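# Move shorts from hanger into basket, rehang hanger

## Task

Remove the shorts from their hanger and lower them into the basket, not dropping them (or a third or more of them) in from above the rim, even if one gripper still holds some of the cloth. The shorts must end fully inside the basket with no cloth hanging over the rim. Put the hanger back on the rail. At the end, every other hanger must still hang on the rail and the rack must stand upright.

## Robot and tools

Robot: two arms, left_arm and right_arm, each with a two-finger parallel gripper and a wrist camera. The left_arm base sits near (-0.043, +0.232, 0) m and the right_arm base near (-0.007, -0.284, 0) m in the scene frame, each turned very slightly about z. A camera stand is fixed to the floor behind the arms.

Frames. Scene frame: origin at table-top height midway between the nominal bases, +x out over the table, +y toward left_arm, +z up. Arm names do not match image sides. Each arm reports its hand pose, velocities and targets in its own base frame; fixed cameras and the table use the scene frame. Motion offsets are along the axes of that arm's current Hand target. The fingers point along the gripper's +z and open along its y. end_effector_position is the point between the pads, just behind the tips.

The 14-number row (used by execute_actions and move): numbers 1-7 are left_arm, 8-14 are right_arm, each as dx, dy, dz, rx, ry, rz, opening. Every value lies in [-1, 1]. The first six are an offset, not a pose: a shift and rotation from the arm's Hand target as it stood when the action or move began, along that target's axes. Scale: 1.0 equals 0.6 m for dx/dy/dz and 180 degrees for the rotation; rx, ry, rz form a single rotation vector. Opening is absolute: +1 fully open (about 87 mm between pads), +0.5 about 69 mm, 0 about 43 mm, -0.5 about 18 mm, -1 closed. Always send both arms' numbers; 0 in an opening slot is a real command, so resend the current opening to leave a gripper unchanged. Sending six zero pose numbers re-commands the arm to its Hand target.

execute_actions(actions, cameras): actions is a list of actions; each action is up to 15 rows, one per 1/30 s step, the last row held to fill 15 steps (0.5 s). All rows in one action count from the same starting Hand target, and each new action starts from the updated one, so repeating an offset keeps moving. An empty list returns state plus all camera images. cameras: list of names, ["all"], [] or null.

move(target, speed, blend, opening_speed, blocking, cameras): drives grippers in straight lines toward target, one 14-number row or a list of up to 15 rows; every row is an offset from the same starting Hand targets, not from the previous row. speed: m/s, 0.002 to 2.9 (default 0.25), one value or one per target; rotation limited to twice that in rad/s. blend: corner rounding radius in m for a list (0 = stop at each). opening_speed: rate on the -1..+1 scale per second, at least 0.2. Whole move capped at 10 s. blocking=false returns after about 0.5 s while the move continues. Moves do not avoid obstacles or the other arm; grippers lag and overshoot more when fast or stretched. Do not route a path close past an arm's own base (its shoulder can flip); go around. The result adds a move: line such as done, off_target, moving, held or fault, plus limits (paced = pose clipped, held = steps withheld).

wait(seconds 0-10, cameras): lets time pass holding commands; a running move continues. stop(cameras): brakes a running move. zoom_image(camera, region [x0,y0,x1,y1] pixels, at most 504x504): enlarges part of the latest image of cam_head_left, cam_head_right, cam_high, cam_low (504x504), cam_left_wrist or cam_right_wrist (896x504). read_manual(section="licences"): licence text only. finished_scene(scene): ends the current scene irreversibly; call nothing after it in that reply.

Results: end_effector_position (m) and end_effector_quat_wxyz per arm, Hand target (the base for the next offsets, after the controller's 40-degree orientation clip), Tool commands, grip_measured (on the opening scale; in Joint positions the gripper reads 0 closed to 1 open), joint velocities (may say within noise), joint torques (include arm weight; joints 1-3 wrap at ±28 N m). Readings can be off by a few cm at long reach and grip readings by about 1 mm.

Practical notes: grippers often stop short or sag and tilt from friction and weight; check the pose after each move and send the remaining distance or a corrective rotation. To grip, command an opening about 0.04 below the reading at first contact for full force (roughly 20 N per pad). To release a push, command a target back behind the gripper. A motor heating to 75 °C shows MOTOR HOT; 90 °C folds and disables that arm; avoid long stretched holds or pushing at unreachable poses.

Avoid: dropping the shorts from above the basket rim, releasing parts while moving, hitting the rack, rail, table or camera stand, knocking other hangers off or tipping the rack, anything leaving the table, and any contact or squeeze between the two arms or grippers (the clearance check does not guard grippers against each other). Brief external nudges to loose objects may occur.

Each tool is called after "Request:" as name([rows], argument=value, ...), one row to a line, values as JSON.

## Session

Request:
execute_actions(actions=[])

Scene clock: 0.00 s.
left_arm: end_effector_position=(+0.1464, +0.0000, +0.0785) grip_measured=+1.000 end_effector_quat_wxyz=(+0.383, +0.000, +0.924, +0.000) | right_arm: end_effector_position=(+0.1464, +0.0000, +0.0785) grip_measured=+0.969 end_effector_quat_wxyz=(+0.383, +0.000, +0.924, +0.000)
Joint positions: left_arm=[0 0.283 0.438 -0.94 0 0 1] | right_arm=[0 0.283 0.438 -0.94 0 0 0.984]
Joint velocities: within noise
Joint torques (N m): no reading
Heat: left arm: 39 °C; right arm: 40 °C.
Hand target: left_arm +0.1459, +0.0000, +0.0798; +0.382, +0.000, +0.924, +0.000 | right_arm +0.1468, +0.0000, +0.0807; +0.385, +0.000, +0.923, +0.000
Tool commands: left_gripper/opening=+1.0 right_gripper/opening=+1.0

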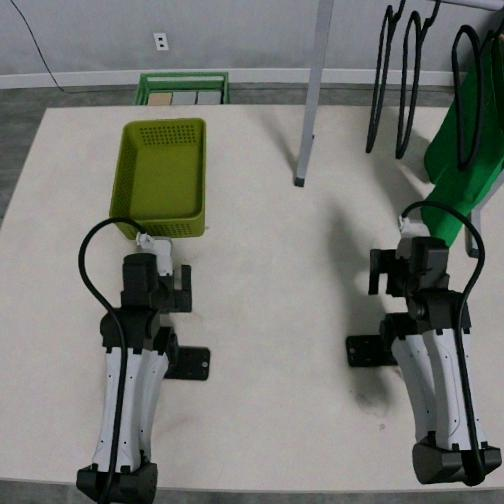

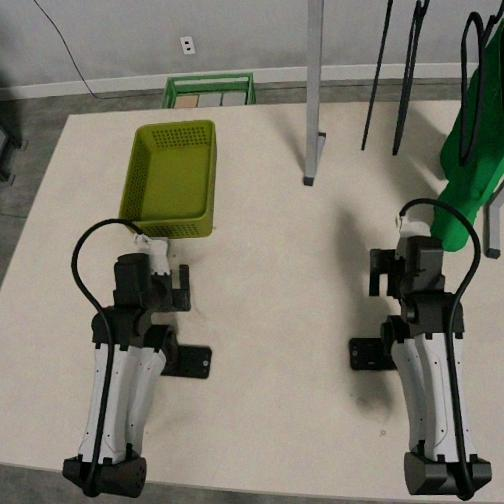

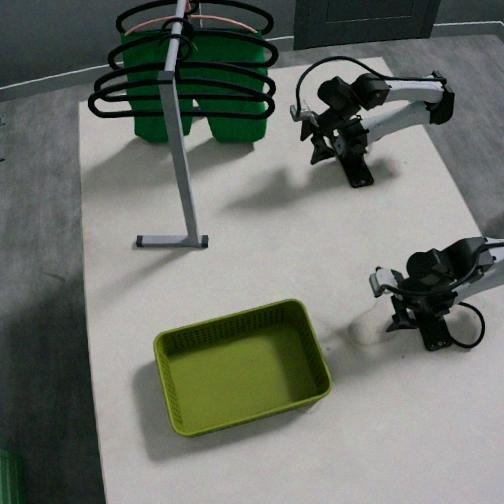

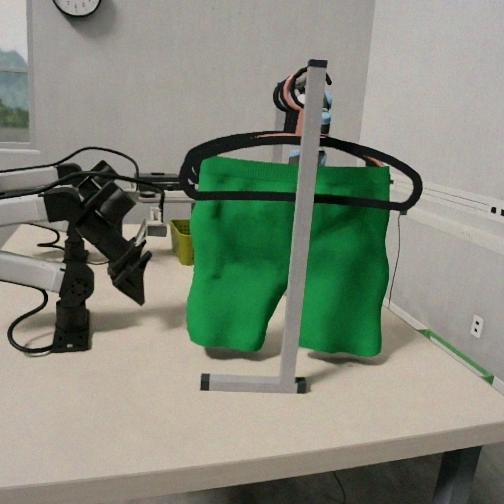

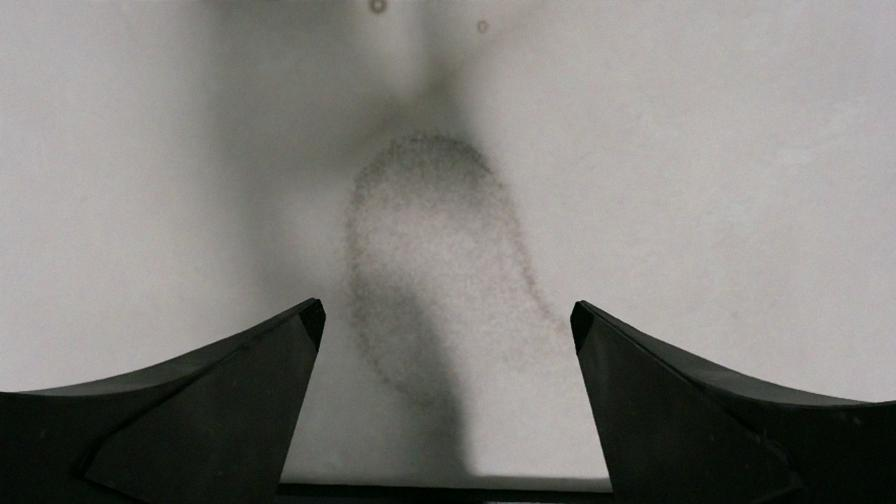

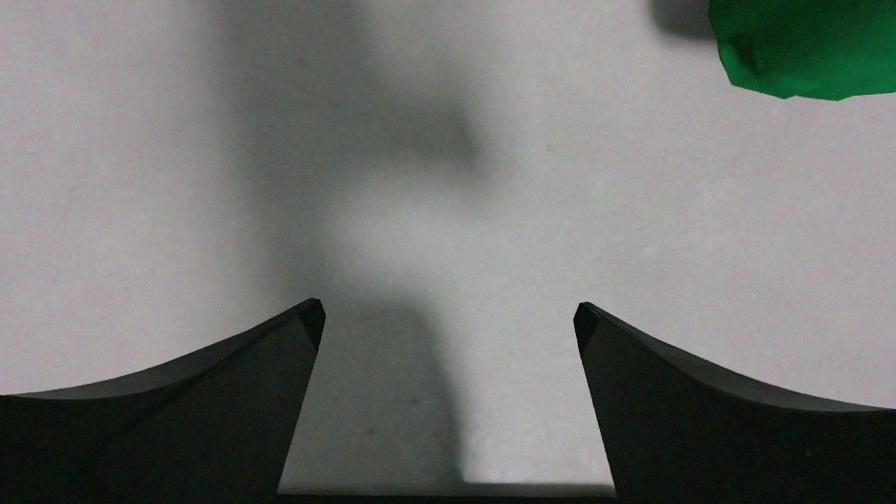

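Request:
move([
  [-0.346,0,-0.408,0,0,0,1,-0.473,0,-0.422,0.0847,-0.329,0.0226,-0.1],
  [-0.346,0,-0.408,0,0,0,1,-0.64,-0.033,-0.346,0.0847,-0.329,0.0226,-0.1],
], blend=0.05, speed=0.35, cameras=["cam_right_wrist","cam_left_wrist"])

Scene clock: 34.40 s.
left_arm: end_effector_position=(+0.1212, +0.0000, +0.4004) grip_measured=+1.000 end_effector_quat_wxyz=(+0.507, +0.000, +0.862, +0.000) | right_arm: end_effector_position=(+0.2702, -0.0189, +0.4924) grip_measured=-0.100 end_effector_quat_wxyz=(+0.781, +0.077, +0.612, -0.101)
Joint positions: left_arm=[0 0.877 1.918 -1.549 0 0 1] | right_arm=[0.271 0.81 1.287 -0.199 0.507 -0.142 0.45]
Joint torques (N m): left_arm=[0.14 3.56 4.22 1.6 -0.1 -0.03] | right_arm=[0.75 1.5 7.25 1.81 0.05 0.02]
Heat: left arm: 43 °C; right arm: 45 °C.
Hand target: left_arm +0.1199, -0.0001, +0.3995; +0.382, +0.000, +0.924, +0.000 | right_arm +0.2695, -0.0198, +0.4997; +0.786, +0.080, +0.604, -0.104
Off the commanded pose: left_arm 0.001 m, 16 deg | right_arm 0.007 m, 1 deg.
joint sent to its limit (left arm) — joint 4 (wrist pitch), lower limit. The joint targets are off in orientation, not in position.
move: off_target (left_arm)
Images, in order (width x height): cam_left_wrist 896x504, cam_right_wrist 896x504.

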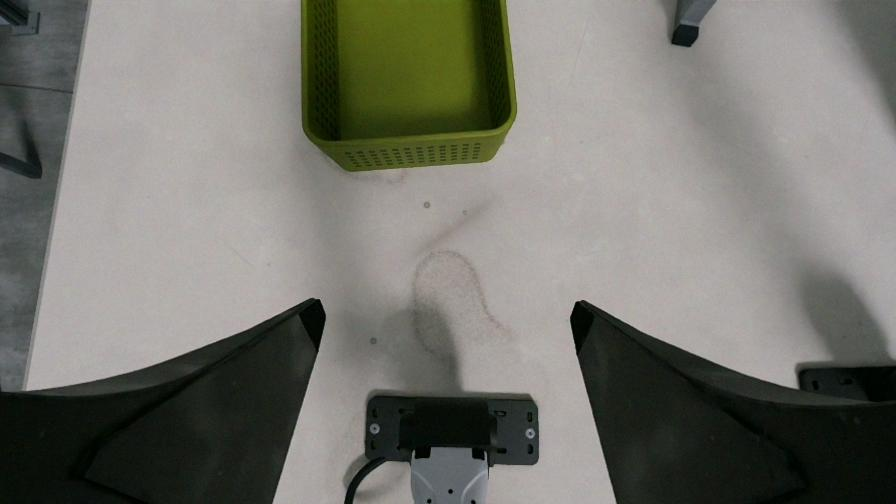

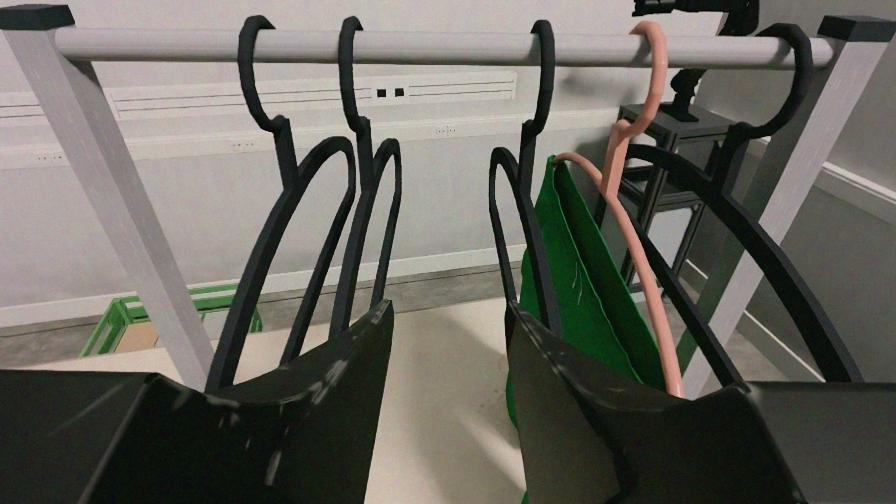

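Request:
move(target=[0,0,0,0,0,0,1,0.048,-0.163,0.106,0.0382,0.0827,-0.005,-0.3], cameras=["cam_right_wrist"], speed=0.25)

Scene clock: 57.23 s.
left_arm: end_effector_position=(+0.1212, +0.0000, +0.4004) grip_measured=+1.000 end_effector_quat_wxyz=(+0.507, +0.000, +0.862, +0.000) | right_arm: end_effector_position=(+0.3120, -0.1327, +0.4861) grip_measured=-0.300 end_effector_quat_wxyz=(+0.695, +0.133, +0.693, -0.140)
Joint positions: left_arm=[0 0.877 1.918 -1.549 0 0 1] | right_arm=[-0.414 1.129 1.653 -0.52 -0.025 -0.009 0.35]
Joint torques (N m): left_arm=[0.14 3.56 4.22 1.61 -0.1 -0.03] | right_arm=[-0.51 -0.95 7.84 1.77 -0.11 0.19]
Heat: left arm: 44 °C; right arm: 46 °C.
Hand target: left_arm +0.1199, -0.0001, +0.3995; +0.382, +0.000, +0.924, +0.000 | right_arm +0.3106, -0.1322, +0.4882; +0.694, +0.135, +0.694, -0.135
Off the commanded pose: left_arm 0.002 m, 16 deg | right_arm 0.003 m, 1 deg.
joint sent to its limit (left arm) — joint 4 (wrist pitch), lower limit. The joint targets are off in orientation, not in position.
move: off_target (left_arm)
Images, in order (width x height): cam_right_wrist 896x504.

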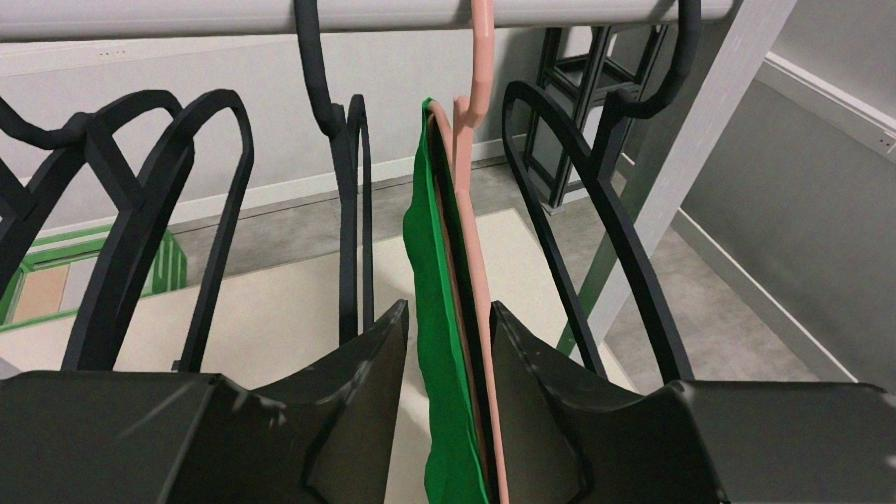

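Request:
move([
  [0,0,0,0,0,0,1,-0.008,-0.0125,0.1,-0.033,0,0,-0.3],
  [0,0,0,0,0,0,1,-0.01,-0.0125,0.175,-0.033,0,0,-0.3],
  [0,0,0,0,0,0,1,-0.01,-0.0125,0.175,-0.033,0,0,-1],
], cameras=["cam_right_wrist"], speed=0.15, blend=[0.02,0,0], opening_speed=1)

Scene clock: 68.70 s.
left_arm: end_effector_position=(+0.1212, +0.0000, +0.4004) grip_measured=+1.000 end_effector_quat_wxyz=(+0.507, +0.000, +0.862, +0.000) | right_arm: end_effector_position=(+0.4021, -0.1824, +0.4842) grip_measured=-1.000 end_effector_quat_wxyz=(+0.689, +0.105, +0.709, -0.104)
Joint positions: left_arm=[0 0.877 1.918 -1.549 0 0 1] | right_arm=[-0.509 1.487 1.916 -0.458 -0.212 -0.009 0]
Joint torques (N m): left_arm=[0.13 3.56 4.21 1.61 -0.1 -0.03] | right_arm=[0.81 -3.99 8.34 2.09 -0.09 0.19]
Heat: left arm: 45 °C; right arm: 47 °C.
Hand target: left_arm +0.1199, -0.0001, +0.3995; +0.382, +0.000, +0.924, +0.000 | right_arm +0.4052, -0.1784, +0.4940; +0.700, +0.099, +0.701, -0.099
Off the commanded pose: left_arm 0.002 m, 16 deg | right_arm 0.011 m, 2 deg.
joint sent to its limit (left arm) — joint 4 (wrist pitch), lower limit. The joint targets are off in orientation, not in position.
move: off_target (left_arm, right_arm); target 3's new opening was sent with right_arm's hand 0.011 m and 2 deg from that target
Images, in order (width x height): cam_right_wrist 896x504.

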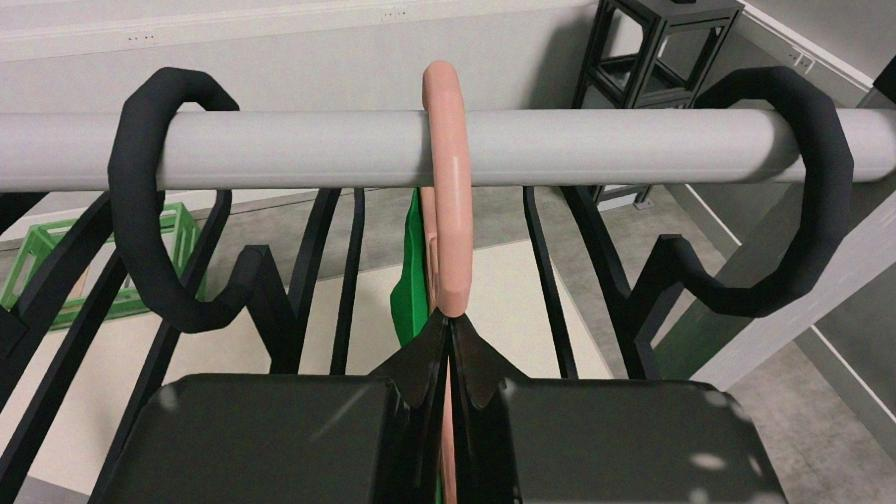

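Request:
move([
  [0,0,0,0,0,0,1,0,0,0,0,0,0,-0.4],
  [0.0,0,0,0,0,0,1,0.004,0,0.02,0,0,0,-0.4],
  [0,0,0,0,0,0,1,0.004,0,0.02,0,0,0,-1],
], cameras=["cam_right_wrist"], speed=0.12, opening_speed=1)

Scene clock: 76.27 s.
left_arm: end_effector_position=(+0.1212, +0.0000, +0.4004) grip_measured=+1.000 end_effector_quat_wxyz=(+0.507, +0.000, +0.862, +0.000) | right_arm: end_effector_position=(+0.4129, -0.1840, +0.4826) grip_measured=-0.788 end_effector_quat_wxyz=(+0.690, +0.103, +0.709, -0.100)
Joint positions: left_arm=[0 0.877 1.918 -1.549 0 0 1] | right_arm=[-0.5 1.518 1.933 -0.442 -0.212 -0.006 0.106]
Joint torques (N m): left_arm=[0.13 3.58 4.21 1.61 -0.1 -0.03] | right_arm=[0.85 -3.95 8.64 2.07 0.01 0.17]
Heat: left arm: 45 °C; right arm: 47 °C.
Hand target: left_arm +0.1199, -0.0001, +0.3995; +0.382, +0.000, +0.924, +0.000 | right_arm +0.4166, -0.1818, +0.4916; +0.700, +0.099, +0.701, -0.099
Off the commanded pose: left_arm 0.002 m, 16 deg | right_arm 0.010 m, 2 deg.
joint sent to its limit (left arm) — joint 4 (wrist pitch), lower limit. The joint targets are off in orientation, not in position.
move: off_target (left_arm)
Images, in order (width x height): cam_right_wrist 896x504.

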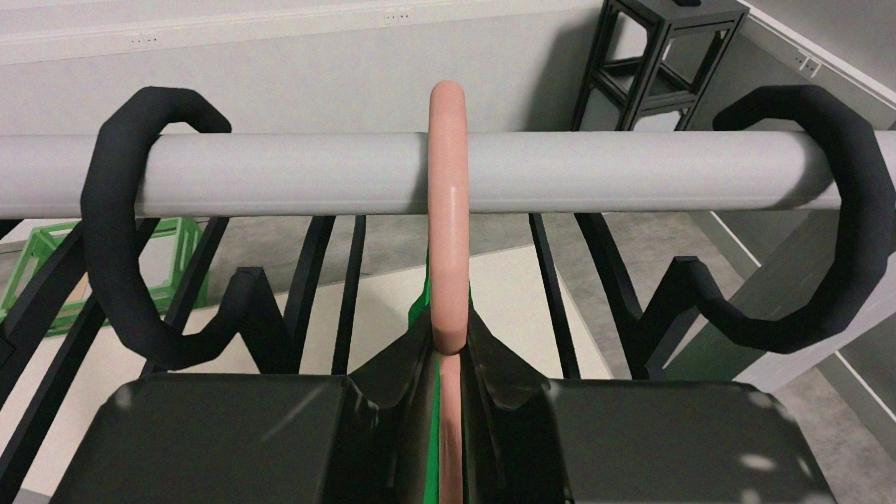

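Request:
move([
  [0,0,0,0,0,0,1,-0.135,0,0,0,-0.02,0,-1],
  [0,0,0,0,0,0,1,-0.135,0,-0.10,0,-0.02,0,-1],
  [0,0,0,0,0,0,1,-0.14,0,-0.417,0,-0.02,0,-1],
], cameras=["cam_right_wrist","cam_low","cam_high"], speed=[0.12,0.12,0.2], blend=[0,0.05,0])

Scene clock: 91.67 s.
left_arm: end_effector_position=(+0.1212, +0.0000, +0.4004) grip_measured=+1.000 end_effector_quat_wxyz=(+0.507, +0.000, +0.862, +0.000) | right_arm: end_effector_position=(+0.1757, -0.1170, +0.5671) grip_measured=-0.788 end_effector_quat_wxyz=(+0.715, +0.118, +0.684, -0.087)
Joint positions: left_arm=[0 0.877 1.918 -1.549 0 0 1] | right_arm=[-1.488 1.161 2.169 -0.908 -1.195 0.143 0.106]
Joint torques (N m): left_arm=[0.14 3.56 4.22 1.6 -0.1 -0.03] | right_arm=[0.44 0.17 3.06 2 0.04 0.19]
Heat: left arm: 45 °C; right arm: 49 °C.
Hand target: left_arm +0.1199, -0.0001, +0.3996; +0.382, +0.000, +0.924, +0.000 | right_arm +0.1764, -0.1127, +0.5758; +0.721, +0.096, +0.678, -0.102
Off the commanded pose: left_arm 0.002 m, 16 deg | right_arm 0.010 m, 3 deg.
joint sent to its limit (left arm) — joint 4 (wrist pitch), lower limit. The joint targets are off in orientation, not in position.
move: off_target (left_arm, right_arm); blend cut to 0.0263 m at target 2
Images, in order (width x height): cam_high 504x504, cam_low 504x504, cam_right_wrist 896x504.

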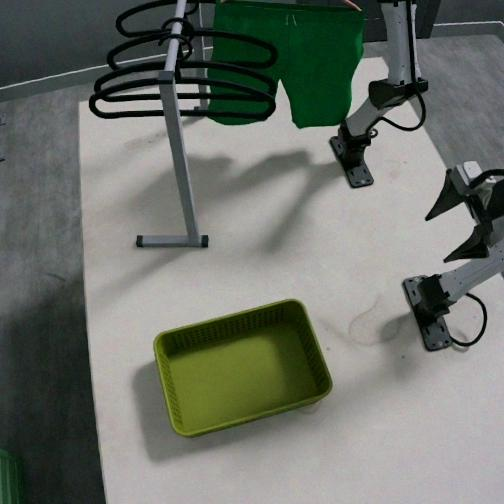

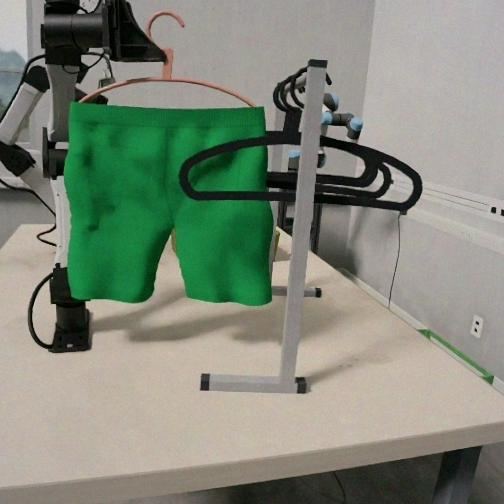

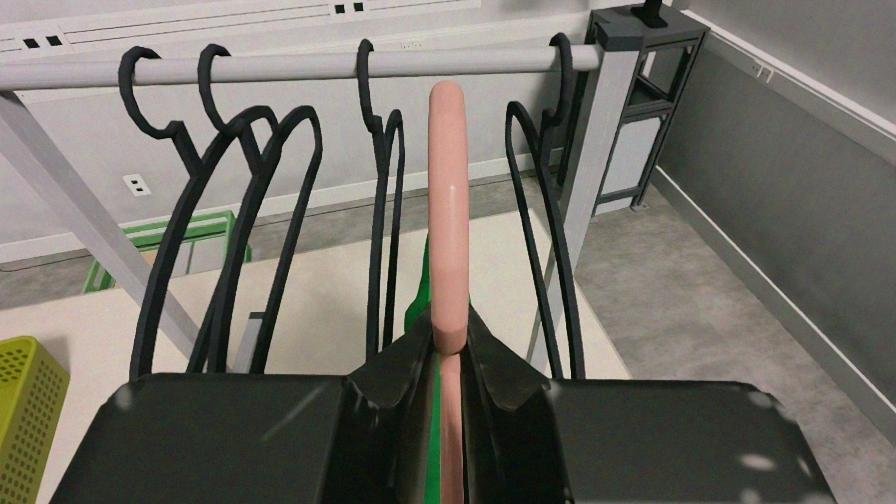

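Request:
move([
  [0,0,0,0,0,0,0.2,-0.003,0.175,-0.054,-0.03,0.004,0,-1],
  [0,0,0,0,0,0,0.2,-0.005,0.325,-0.076,-0.06,0.008,0.002,-1],
  [0.068,-0.283,0.073,0.263,-0.234,0.109,0.2,0.081,0.69,-0.007,-0.092,0.012,0.004,-1],
], cameras=["cam_left_wrist","cam_low","cam_high","cam_head_left"], speed=0.18, blend=[0.04,0.05,0])

Scene clock: 117.87 s.
left_arm: end_effector_position=(+0.1200, -0.1699, +0.3441) grip_measured=+0.200 end_effector_quat_wxyz=(+0.638, +0.297, +0.640, -0.308) | right_arm: end_effector_position=(+0.2846, +0.2864, +0.5201) grip_measured=-0.756 end_effector_quat_wxyz=(+0.715, +0.105, +0.681, -0.116)
Joint positions: left_arm=[-1.307 0.388 0.894 -0.502 -0.423 -0.014 0.6] | right_arm=[-1.898 0.774 2.862 -0.262 -1.519 1.819 0.122]
Joint torques (N m): left_arm=[-0.44 2.28 4.51 1.87 -0.24 0.12] | right_arm=[-0.65 10.56 -5.2 -0.51 1.05 0.28]
Heat: left arm: 46 °C; right arm: 47 °C.
Hand target: left_arm +0.1219, -0.1698, +0.3399; +0.641, +0.299, +0.641, -0.299 | right_arm +0.2897, +0.2857, +0.5270; +0.715, -0.003, +0.699, +0.003
Off the commanded pose: left_arm 0.005 m, 1 deg | right_arm 0.009 m, 19 deg.
elbow stopped short (right arm): the move would have taken joint 3 (elbow) straighter than the controller allows.
shoulder posture changed (right arm): the wrist came as close to joint 1's axis as it can, and the arm is now in the other of its two shoulder postures.
move: off_target (right_arm); blend cut to 0 m at target 1
Images, in order (width x height): cam_head_left 504x504, cam_high 504x504, cam_low 504x504, cam_left_wrist 896x504.

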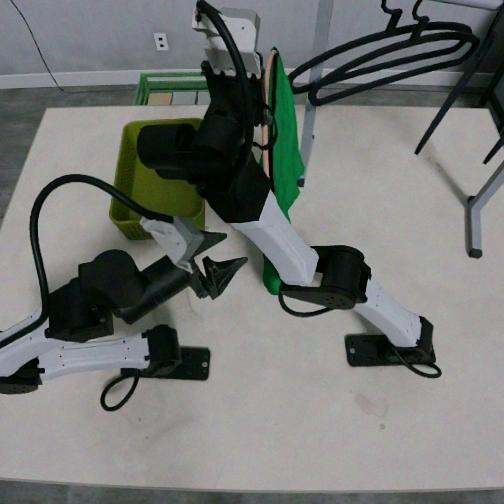

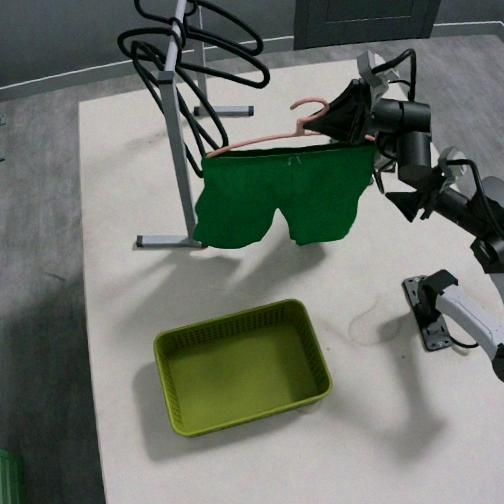

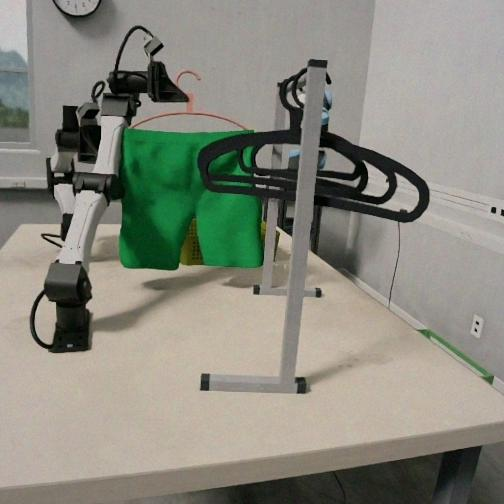

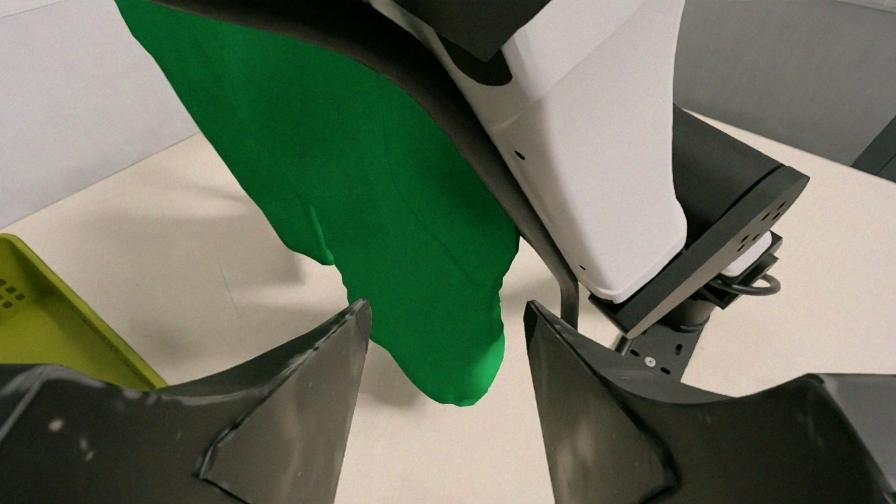

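Request:
move([
  [0,0,0,0,0,0,0.2,-0.08,-0.3,-0.2,-0.083,0,0,-1],
  [0,0,0,0,0,0,0.2,-0.08,-0.517,-0.15,-0.083,0,0,-1],
], cameras=["cam_head_left","cam_high","cam_low"], speed=0.18, blend=[0.03,0])

Scene clock: 155.43 s.
left_arm: end_effector_position=(+0.1202, -0.1697, +0.3442) grip_measured=+0.200 end_effector_quat_wxyz=(+0.638, +0.296, +0.640, -0.308) | right_arm: end_effector_position=(+0.1986, -0.0260, +0.5631) grip_measured=-0.794 end_effector_quat_wxyz=(+0.707, -0.102, +0.689, +0.124)
Joint positions: left_arm=[-1.307 0.388 0.894 -0.501 -0.424 -0.014 0.6] | right_arm=[-1.209 1.06 1.809 -0.101 -1.52 0.674 0.103]
Joint torques (N m): left_arm=[-0.51 2.28 4.49 1.86 -0.25 0.12] | right_arm=[0.84 0.96 5.86 0.89 0.9 0.02]
Heat: left arm: 46 °C; right arm: 52 °C.
Hand target: left_arm +0.1220, -0.1697, +0.3399; +0.641, +0.299, +0.641, -0.299 | right_arm +0.2014, -0.0253, +0.5728; +0.709, -0.096, +0.692, +0.094
Off the commanded pose: left_arm 0.005 m, 1 deg | right_arm 0.010 m, 4 deg.
shoulder posture changed (right arm): the wrist came as close to joint 1's axis as it can, and the arm is now in the other of its two shoulder postures.
move: off_target (right_arm)
Images, in order (width x height): cam_head_left 504x504, cam_high 504x504, cam_low 504x504.

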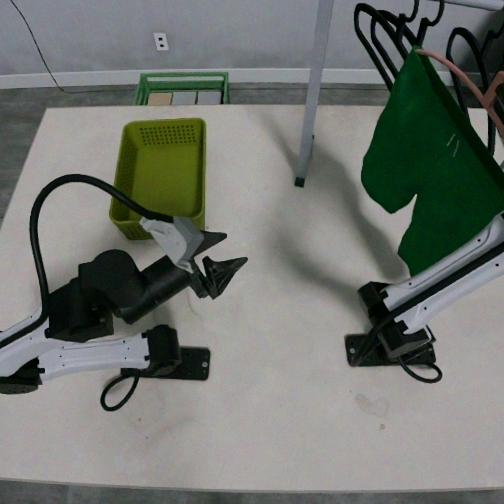

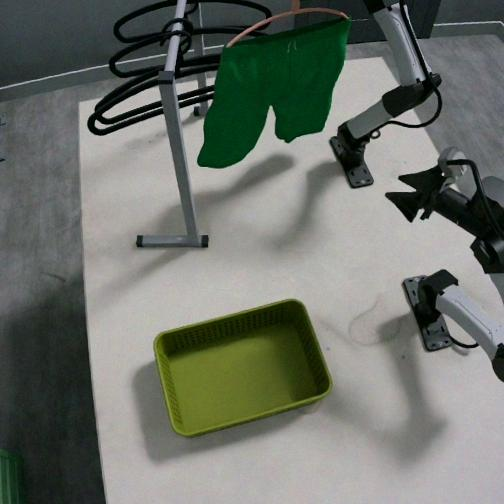

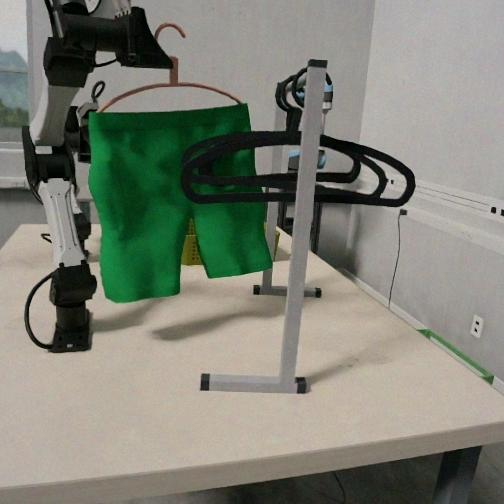

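Request:
move([
  [0,0,0,0,0,0,0.2,0,0.032,0.102,0,0,0,-1],
  [0,0,0,0,0,0,0.2,0.02,0.25,0.188,0.03,0,0,-1],
  [0,0,0,0,0,0,0.2,0.077,0.458,0.28,0.083,0,0,-1],
], cameras=["cam_head_left","cam_high","cam_low","cam_left_wrist"], speed=0.18, blend=[0.03,0.05,0])

Scene clock: 167.10 s.
left_arm: end_effector_position=(+0.1202, -0.1697, +0.3442) grip_measured=+0.200 end_effector_quat_wxyz=(+0.638, +0.296, +0.640, -0.308) | right_arm: end_effector_position=(+0.2935, +0.2893, +0.5107) grip_measured=-0.797 end_effector_quat_wxyz=(+0.703, -0.029, +0.711, -0.016)
Joint positions: left_arm=[-1.307 0.388 0.894 -0.501 -0.424 -0.014 0.6] | right_arm=[1.182 1.74 2.311 -0.6 1.164 -0.036 0.102]
Joint torques (N m): left_arm=[-0.51 2.28 4.51 1.86 -0.25 0.12] | right_arm=[0.57 -6.61 7.51 2.01 0.16 0]
Heat: left arm: 46 °C; right arm: 48 °C.
Hand target: left_arm +0.1220, -0.1697, +0.3399; +0.641, +0.299, +0.641, -0.299 | right_arm +0.2911, +0.2843, +0.5288; +0.715, -0.003, +0.699, +0.003
Off the commanded pose: left_arm 0.005 m, 1 deg | right_arm 0.019 m, 4 deg.
move: off_target (right_arm)
Images, in order (width x height): cam_head_left 504x504, cam_high 504x504, cam_low 504x504, cam_left_wrist 896x504.

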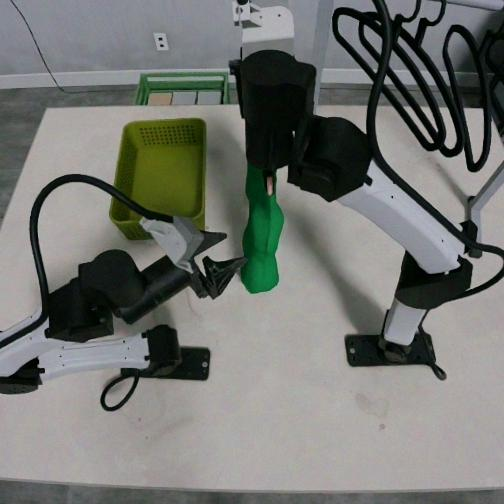

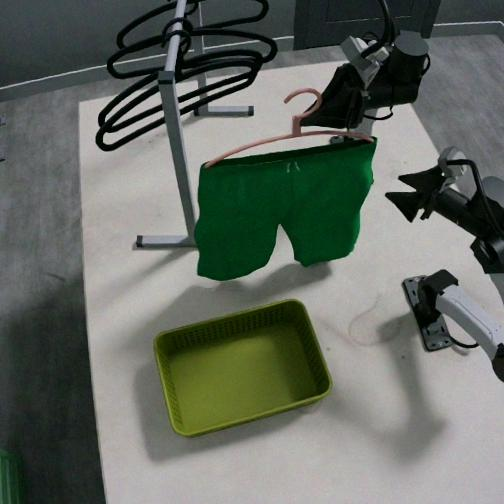

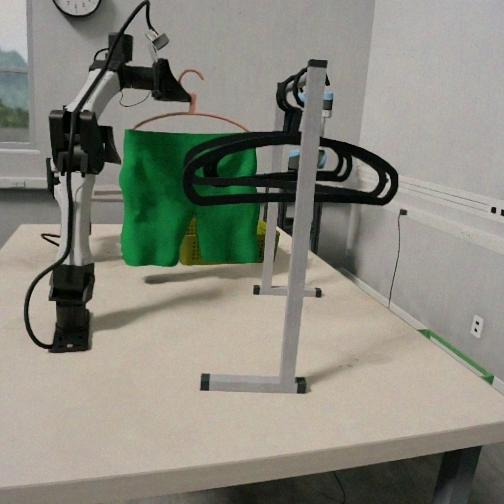

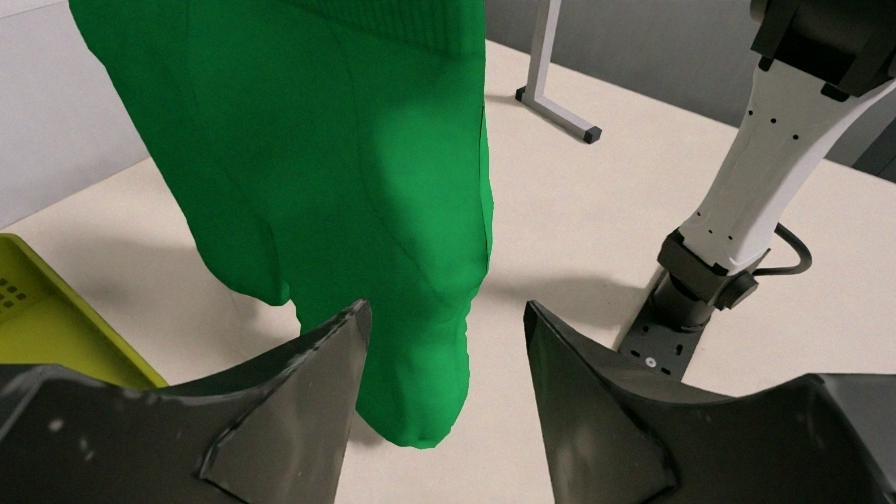

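Request:
move([
  [0.006,-0.023,0.17,0,0,0,0.2,0,0,0,0,0,0,-1],
  [0.006,-0.023,0.178,0,0,0,-1,0,0,0,0,0,0,-1],
  [0.156,-0.003,0.12,0,0,0,-1,0,0,0,0,0,0,-1],
], cameras=["cam_left_wrist","cam_high","cam_low"], speed=0.13, opening_speed=1)

Scene clock: 180.43 s.
left_arm: end_effector_position=(+0.1676, -0.2257, +0.2450) grip_measured=-0.920 end_effector_quat_wxyz=(+0.636, +0.296, +0.648, -0.295) | right_arm: end_effector_position=(+0.2940, +0.2897, +0.5156) grip_measured=-0.800 end_effector_quat_wxyz=(+0.708, -0.019, +0.706, -0.010)
Joint positions: left_arm=[-1.043 0.488 0.461 0.012 -0.181 -0.009 0.04] | right_arm=[1.182 1.74 2.311 -0.566 1.169 -0.046 0.1]
Joint torques (N m): left_arm=[0.53 0.02 6.48 2.04 0.02 0.08] | right_arm=[0.49 -6.58 7.21 1.79 0.1 0.03]
Heat: left arm: 47 °C; right arm: 48 °C.
Hand target: left_arm +0.1669, -0.2261, +0.2462; +0.641, +0.299, +0.641, -0.299 | right_arm +0.2912, +0.2843, +0.5288; +0.715, -0.003, +0.699, +0.003
Off the commanded pose: left_arm 0.002 m, 1 deg | right_arm 0.015 m, 3 deg.
move: off_target (right_arm)
Images, in order (width x height): cam_high 504x504, cam_low 504x504, cam_left_wrist 896x504.

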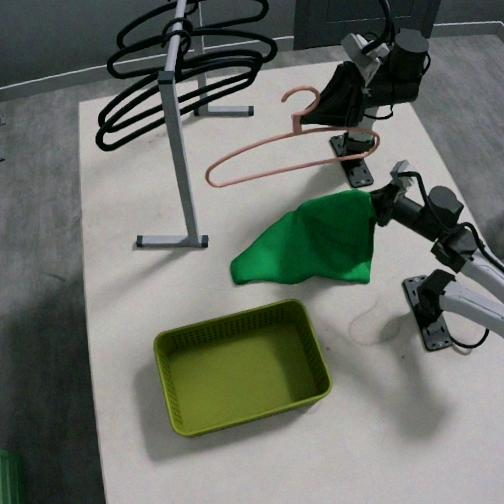

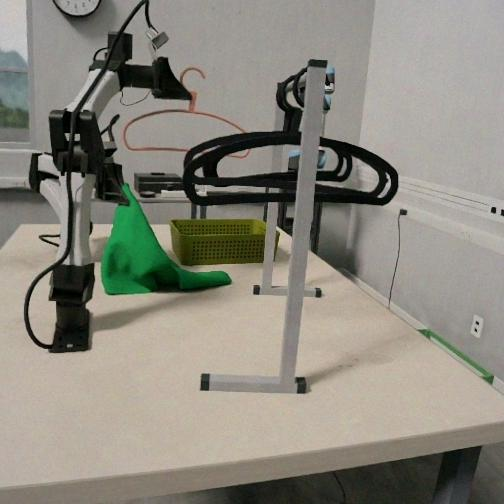

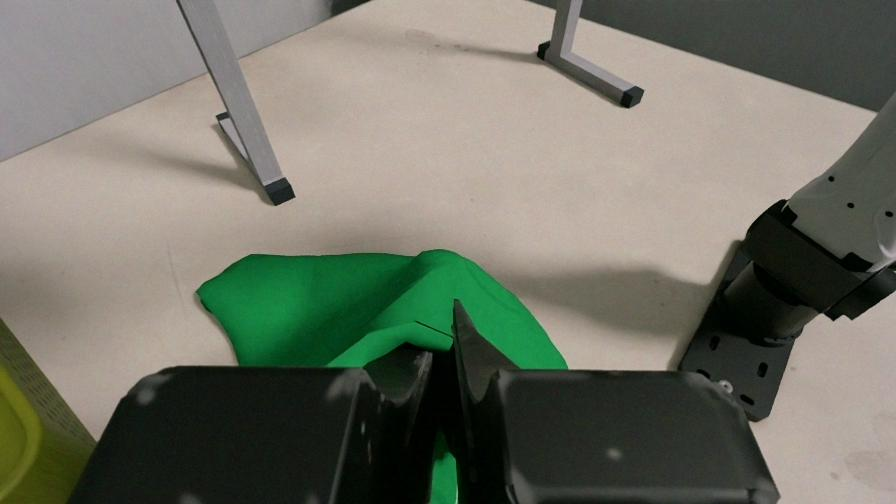

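Request:
move([
  [-0.123,0.203,-0.104,-0.111,0,0,-1,0,0,0,0,0,0,-1],
  [-0.35,0.335,-0.21,-0.278,0,0,-1,0,0,0,0,0,0,-1],
  [-0.375,0.675,-0.045,-0.305,0,0,-1,0,0,0,0,0,0,-1],
], cameras=["all"], speed=0.2, blend=[0.04,0.05,0])

Scene clock: 192.97 s.
left_arm: end_effector_position=(+0.4594, +0.0504, +0.4413) grip_measured=-0.920 end_effector_quat_wxyz=(+0.677, -0.032, +0.735, +0.020) | right_arm: end_effector_position=(+0.2940, +0.2897, +0.5156) grip_measured=-0.800 end_effector_quat_wxyz=(+0.708, -0.019, +0.706, -0.010)
Joint positions: left_arm=[0.133 1.492 1.778 -0.369 0.06 -0.009 0.04] | right_arm=[1.182 1.74 2.311 -0.566 1.169 -0.046 0.1]
Joint torques (N m): left_arm=[0.69 -5.78 10.28 2.31 -0.16 0.06] | right_arm=[0.5 -6.58 7.19 1.79 0.09 0.03]
Heat: left arm: 48 °C; right arm: 48 °C.
Hand target: left_arm +0.4598, +0.0549, +0.4712; +0.706, -0.030, +0.706, +0.030 | right_arm +0.2912, +0.2843, +0.5288; +0.715, -0.003, +0.699, +0.003
Off the commanded pose: left_arm 0.030 m, 5 deg | right_arm 0.015 m, 3 deg.
move: off_target (left_arm, right_arm)

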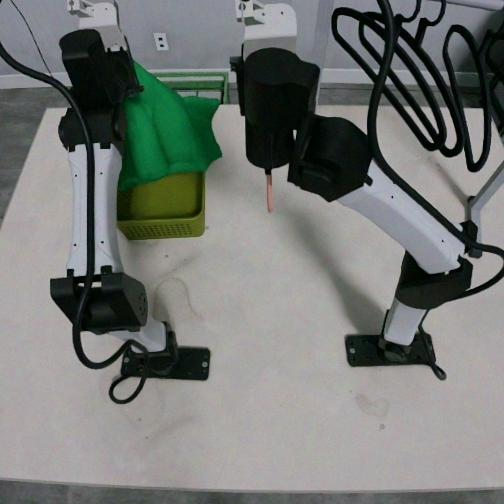

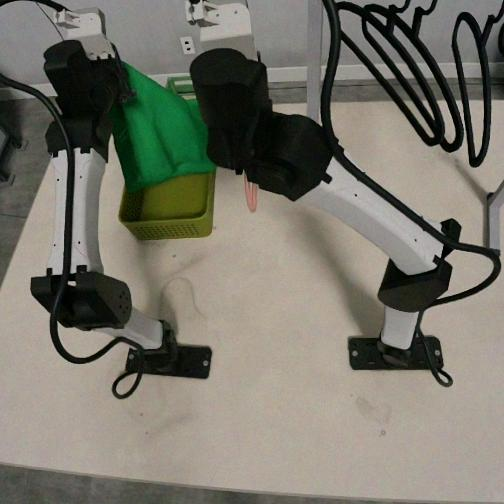

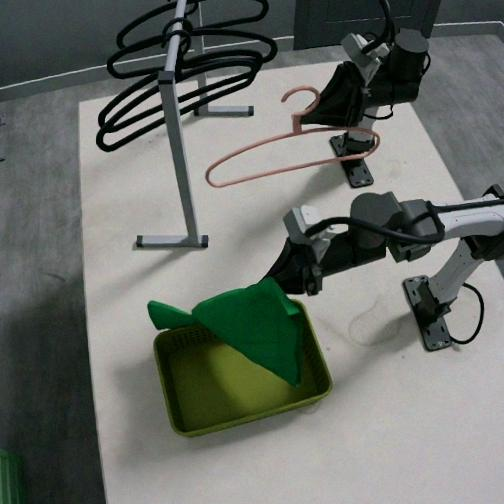

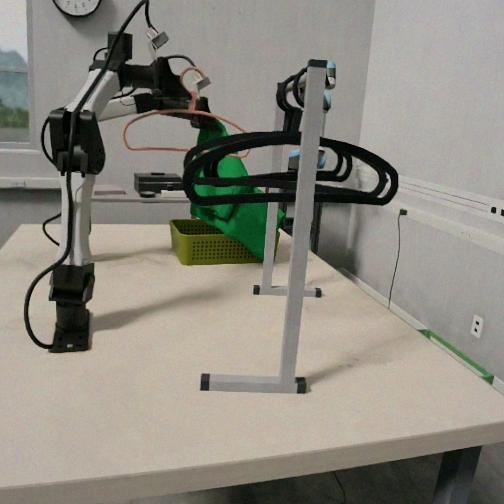

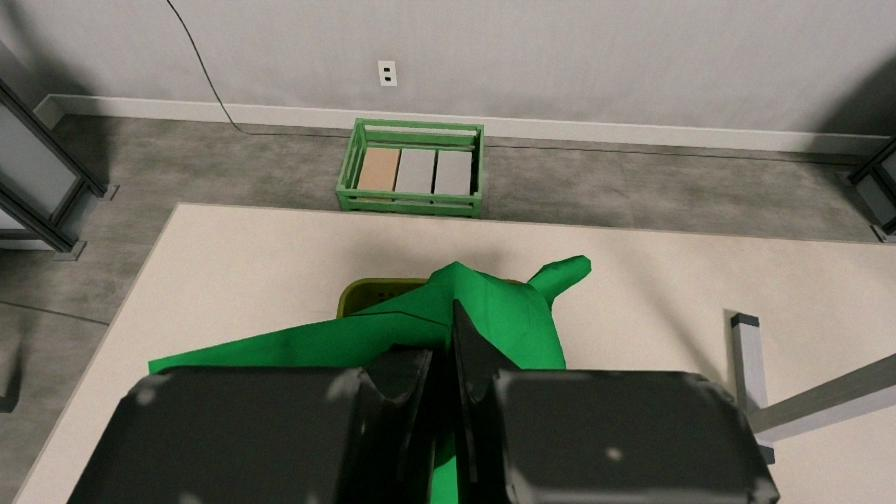

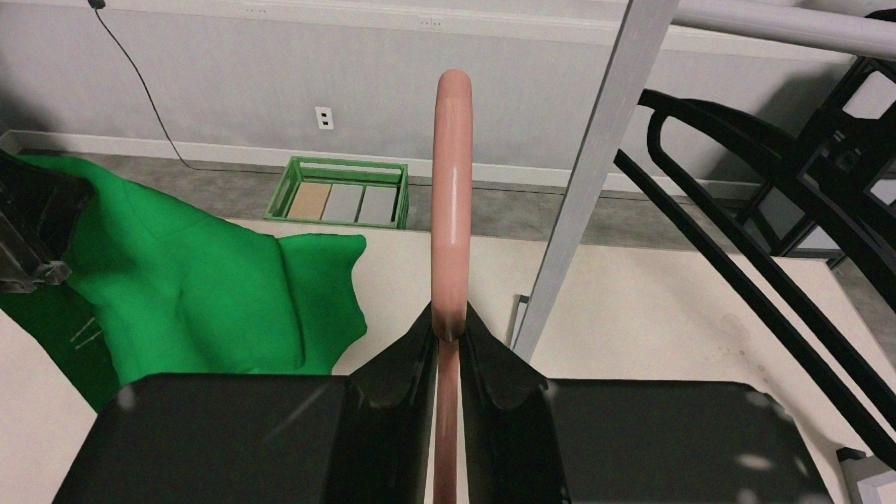

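Request:
move(target=[0,0.007,-0.05,-0.222,0,0,-1,-0.133,-0.467,-0.083,0.083,0,0,-1], cameras=["all"], speed=0.2)

Scene clock: 209.57 s.
left_arm: end_effector_position=(+0.4308, +0.0556, +0.4519) grip_measured=-0.920 end_effector_quat_wxyz=(+0.636, -0.254, +0.675, +0.275) | right_arm: end_effector_position=(+0.2430, +0.0042, +0.6052) grip_measured=-0.800 end_effector_quat_wxyz=(+0.721, +0.088, +0.680, -0.096)
Joint positions: left_arm=[-0.213 1.582 1.874 -0.361 -0.98 -0.009 0.04] | right_arm=[0.614 1.537 2.857 -1.228 0.873 -0.075 0.1]
Joint torques (N m): left_arm=[-0.25 -5.86 9.83 1.94 -0.33 0.04] | right_arm=[-0.49 -0.62 2.17 1.65 -0.15 0.15]
Heat: left arm: 49 °C; right arm: 49 °C.
Hand target: left_arm +0.4295, +0.0564, +0.4712; +0.654, -0.270, +0.654, +0.270 | right_arm +0.2420, +0.0036, +0.6074; +0.710, +0.090, +0.693, -0.088
Off the commanded pose: left_arm 0.019 m, 4 deg | right_arm 0.002 m, 2 deg.
elbow stopped short (right arm): the move would have taken joint 3 (elbow) straighter than the controller allows.
move: off_target (left_arm)

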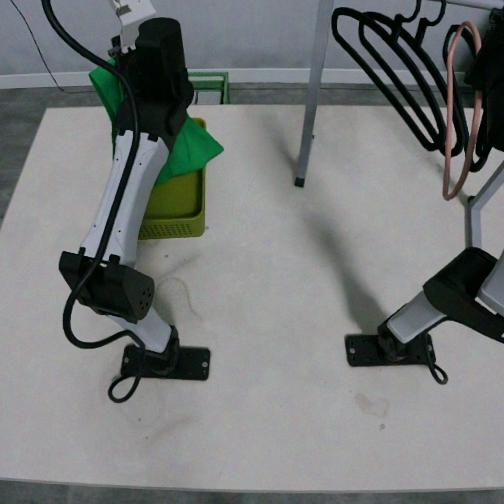

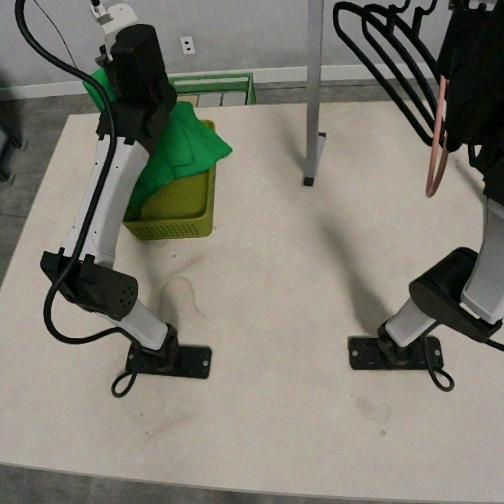

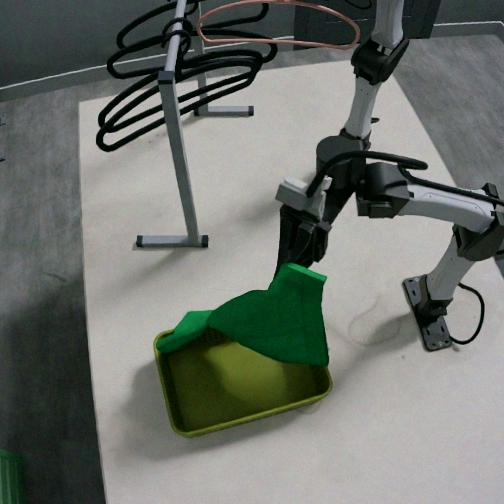

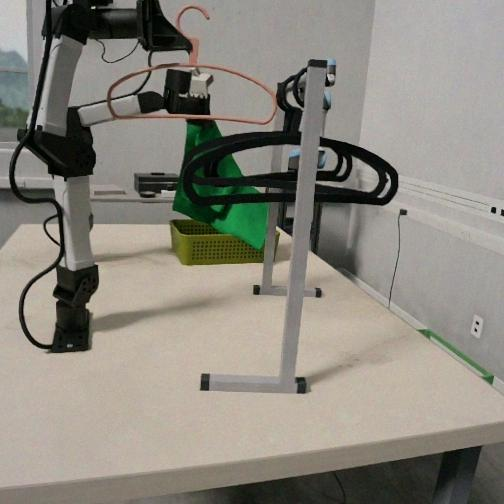

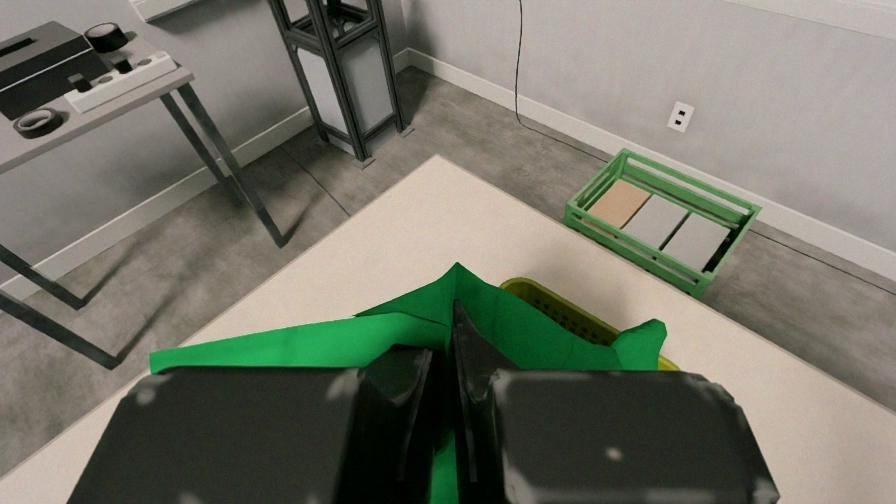

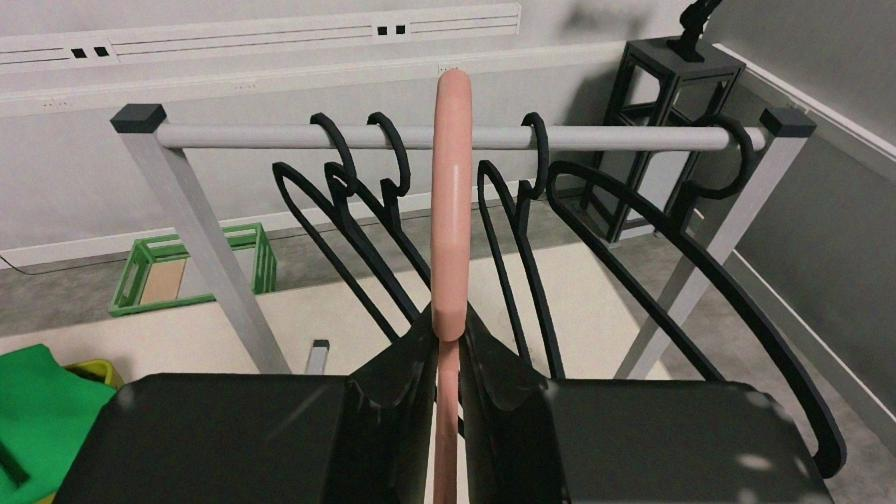

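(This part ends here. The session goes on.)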